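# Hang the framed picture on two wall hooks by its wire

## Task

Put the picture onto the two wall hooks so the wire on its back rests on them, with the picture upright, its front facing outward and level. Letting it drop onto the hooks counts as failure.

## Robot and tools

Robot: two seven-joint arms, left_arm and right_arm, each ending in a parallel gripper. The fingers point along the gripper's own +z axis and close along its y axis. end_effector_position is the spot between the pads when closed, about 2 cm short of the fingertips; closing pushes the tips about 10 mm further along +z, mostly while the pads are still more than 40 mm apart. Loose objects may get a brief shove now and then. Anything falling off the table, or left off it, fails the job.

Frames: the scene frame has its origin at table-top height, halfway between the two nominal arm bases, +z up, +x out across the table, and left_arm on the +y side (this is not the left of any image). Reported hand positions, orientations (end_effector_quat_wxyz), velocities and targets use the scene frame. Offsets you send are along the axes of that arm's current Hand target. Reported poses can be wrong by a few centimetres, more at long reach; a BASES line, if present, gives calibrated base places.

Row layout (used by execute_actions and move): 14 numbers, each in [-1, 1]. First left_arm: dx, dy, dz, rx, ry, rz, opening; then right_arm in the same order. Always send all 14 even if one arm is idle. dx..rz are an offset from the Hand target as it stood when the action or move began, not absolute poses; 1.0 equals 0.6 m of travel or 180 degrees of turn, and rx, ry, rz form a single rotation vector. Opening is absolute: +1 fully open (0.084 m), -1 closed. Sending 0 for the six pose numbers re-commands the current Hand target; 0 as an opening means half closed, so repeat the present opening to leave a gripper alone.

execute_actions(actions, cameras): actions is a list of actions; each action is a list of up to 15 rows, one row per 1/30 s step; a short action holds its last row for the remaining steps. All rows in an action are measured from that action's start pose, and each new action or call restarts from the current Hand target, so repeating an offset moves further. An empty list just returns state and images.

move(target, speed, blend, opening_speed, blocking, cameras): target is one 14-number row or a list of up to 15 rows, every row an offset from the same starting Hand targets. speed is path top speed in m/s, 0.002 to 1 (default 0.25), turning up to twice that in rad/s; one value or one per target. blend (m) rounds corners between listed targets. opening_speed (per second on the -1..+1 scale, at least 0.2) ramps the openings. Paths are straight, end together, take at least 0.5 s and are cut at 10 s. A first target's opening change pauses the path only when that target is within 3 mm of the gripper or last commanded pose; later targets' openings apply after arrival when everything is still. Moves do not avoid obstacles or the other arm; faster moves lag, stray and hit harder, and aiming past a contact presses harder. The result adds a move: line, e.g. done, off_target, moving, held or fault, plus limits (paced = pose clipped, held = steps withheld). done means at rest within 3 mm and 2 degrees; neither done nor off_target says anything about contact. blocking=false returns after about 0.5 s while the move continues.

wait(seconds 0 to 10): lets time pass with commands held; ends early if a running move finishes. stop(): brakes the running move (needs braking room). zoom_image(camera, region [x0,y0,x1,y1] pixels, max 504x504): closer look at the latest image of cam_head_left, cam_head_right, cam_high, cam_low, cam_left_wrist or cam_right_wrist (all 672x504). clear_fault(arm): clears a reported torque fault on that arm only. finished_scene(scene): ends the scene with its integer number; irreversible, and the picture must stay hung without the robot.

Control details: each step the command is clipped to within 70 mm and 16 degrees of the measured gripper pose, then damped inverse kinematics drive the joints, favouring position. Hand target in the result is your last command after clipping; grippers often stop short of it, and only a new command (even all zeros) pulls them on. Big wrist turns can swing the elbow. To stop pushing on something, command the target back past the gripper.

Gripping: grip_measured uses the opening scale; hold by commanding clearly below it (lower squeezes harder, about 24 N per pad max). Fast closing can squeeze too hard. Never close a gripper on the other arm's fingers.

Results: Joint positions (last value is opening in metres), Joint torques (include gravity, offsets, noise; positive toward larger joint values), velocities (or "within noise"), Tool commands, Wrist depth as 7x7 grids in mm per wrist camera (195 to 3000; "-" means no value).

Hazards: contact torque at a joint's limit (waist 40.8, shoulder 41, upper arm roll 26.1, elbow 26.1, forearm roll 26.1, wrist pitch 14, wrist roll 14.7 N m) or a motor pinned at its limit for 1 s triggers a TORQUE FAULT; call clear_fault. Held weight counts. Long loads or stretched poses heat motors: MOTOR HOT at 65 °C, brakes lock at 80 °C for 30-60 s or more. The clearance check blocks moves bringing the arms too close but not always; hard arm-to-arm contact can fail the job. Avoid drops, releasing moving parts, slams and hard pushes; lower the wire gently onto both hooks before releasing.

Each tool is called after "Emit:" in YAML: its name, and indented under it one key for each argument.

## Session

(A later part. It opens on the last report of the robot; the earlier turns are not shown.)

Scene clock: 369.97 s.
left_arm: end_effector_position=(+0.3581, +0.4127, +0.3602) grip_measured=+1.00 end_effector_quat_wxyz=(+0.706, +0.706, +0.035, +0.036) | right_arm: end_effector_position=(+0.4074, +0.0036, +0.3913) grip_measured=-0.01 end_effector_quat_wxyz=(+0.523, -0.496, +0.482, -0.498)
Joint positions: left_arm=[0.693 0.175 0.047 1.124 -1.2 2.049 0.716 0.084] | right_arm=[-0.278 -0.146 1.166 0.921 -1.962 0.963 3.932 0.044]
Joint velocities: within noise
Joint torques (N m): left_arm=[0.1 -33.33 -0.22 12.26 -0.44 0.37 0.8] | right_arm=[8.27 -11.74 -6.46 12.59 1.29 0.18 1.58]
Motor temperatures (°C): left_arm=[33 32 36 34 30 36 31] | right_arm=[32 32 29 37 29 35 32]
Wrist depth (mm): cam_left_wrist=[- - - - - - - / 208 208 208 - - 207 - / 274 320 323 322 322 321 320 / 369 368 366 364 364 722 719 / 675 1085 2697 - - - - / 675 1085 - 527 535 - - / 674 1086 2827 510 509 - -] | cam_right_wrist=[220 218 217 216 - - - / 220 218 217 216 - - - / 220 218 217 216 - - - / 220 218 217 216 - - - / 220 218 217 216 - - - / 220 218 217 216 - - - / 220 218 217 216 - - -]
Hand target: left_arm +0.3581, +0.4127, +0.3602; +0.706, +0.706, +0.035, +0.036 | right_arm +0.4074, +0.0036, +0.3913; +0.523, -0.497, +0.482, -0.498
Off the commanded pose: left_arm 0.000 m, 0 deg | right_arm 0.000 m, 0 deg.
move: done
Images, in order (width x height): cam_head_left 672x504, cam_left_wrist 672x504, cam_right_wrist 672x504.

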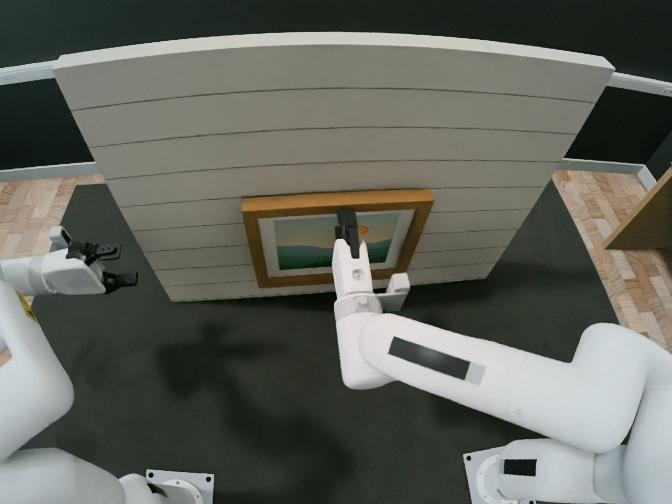

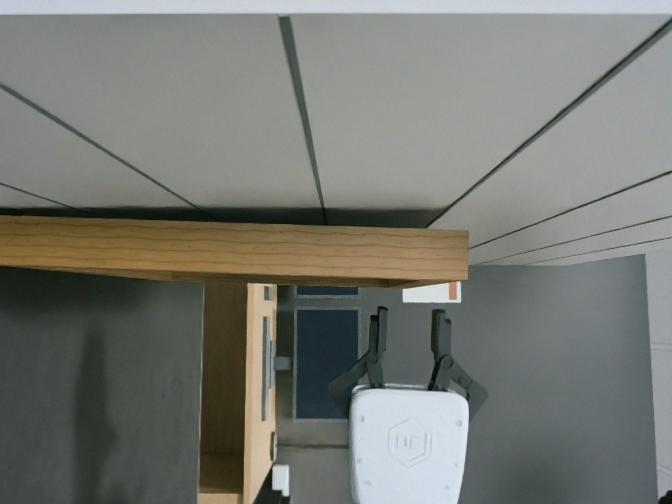

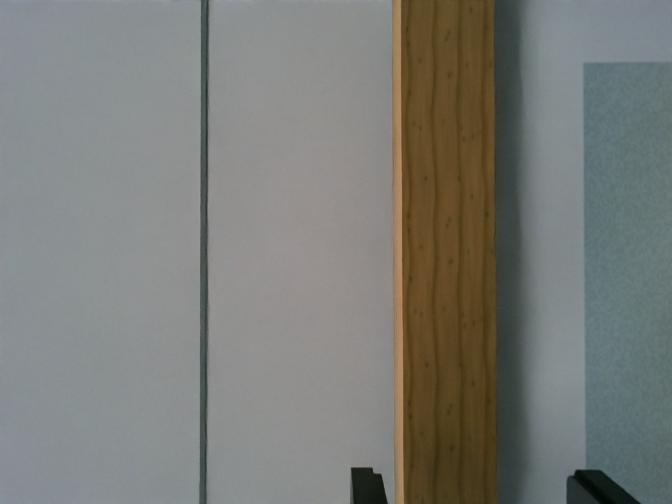

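Emit:
move:
  target: [0,0,0,0,0,0,1,0,0,-0.25,0,0,0,0.0]
  speed: 0.2
  cameras: ["cam_left_wrist","cam_right_wrist","cam_head_left","cam_high"]

Emit:
zoom_image:
  camera: "cam_head_left"
  region: [210, 150, 470, 310]

Scene clock: 373.30 s.
left_arm: end_effector_position=(+0.3581, +0.4127, +0.3602) grip_measured=+1.00 end_effector_quat_wxyz=(+0.706, +0.706, +0.035, +0.036) | right_arm: end_effector_position=(+0.2576, -0.0022, +0.3849) grip_measured=-0.01 end_effector_quat_wxyz=(+0.523, -0.496, +0.482, -0.498)
Joint positions: left_arm=[0.693 0.175 0.047 1.124 -1.2 2.049 0.716 0.084] | right_arm=[0.099 -0.633 1.036 0.664 -1.487 0.857 3.834 0.044]
Joint velocities: within noise
Joint torques (N m): left_arm=[0.29 -33.28 -0.02 12.37 -0.44 0.36 0.89] | right_arm=[8.73 -6.01 -12.55 11.1 1.92 0.04 -1.44]
Motor temperatures (°C): left_arm=[33 32 36 34 30 36 31] | right_arm=[32 32 29 37 29 35 32]
Wrist depth (mm): cam_left_wrist=[- - - - - - - / 208 208 207 - - 206 - / 275 321 324 323 322 322 320 / 369 367 367 365 365 718 718 / 671 1089 2660 - - - - / 674 1080 - - - - - / 675 1094 2747 - - - -] | cam_right_wrist=[374 371 368 367 363 361 358 / 373 372 368 367 336 336 336 / 374 371 369 366 336 335 335 / 373 372 370 367 337 337 336 / 373 370 369 367 335 336 335 / 374 371 368 367 337 336 335 / 374 372 369 366 321 336 335]
Hand target: left_arm +0.3581, +0.4127, +0.3602; +0.706, +0.706, +0.035, +0.036 | right_arm +0.2576, -0.0022, +0.3849; +0.523, -0.497, +0.482, -0.498
Off the commanded pose: left_arm 0.000 m, 0 deg | right_arm 0.000 m, 0 deg.
move: done
Images, in order (width x height): cam_head_left 672x504, cam_high 672x504, cam_left_wrist 672x504, cam_right_wrist 672x504.

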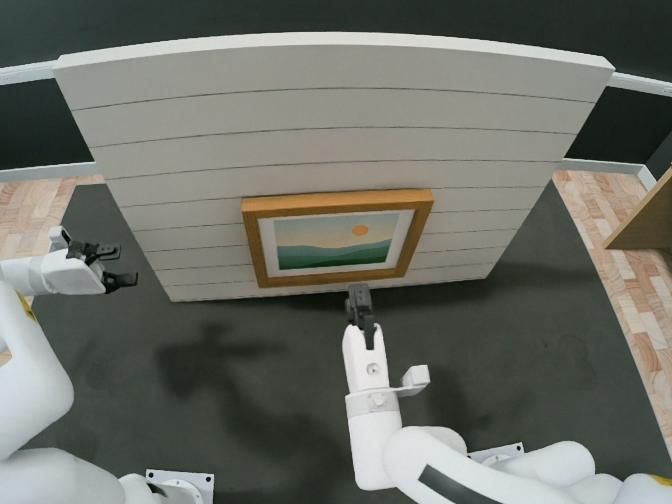

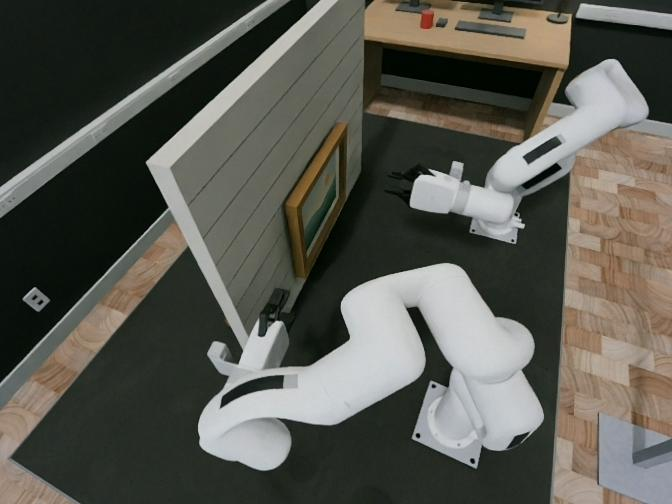

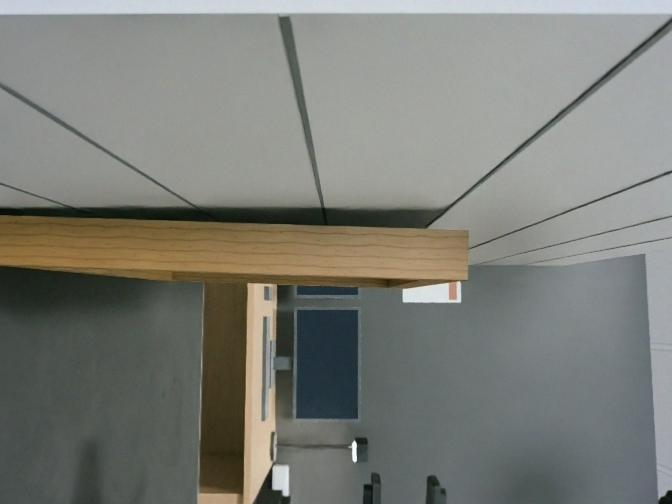

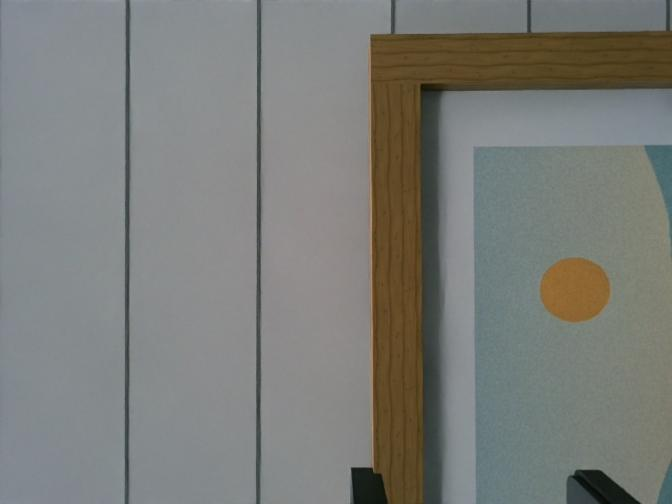

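Scaled by 1.938 from the camera's 672x504 image, which has a finer 960x720 frame.

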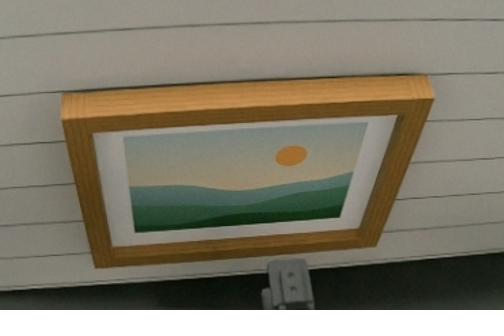

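Emit:
finished_scene:
  scene: 1

The scene is finished: the task was done.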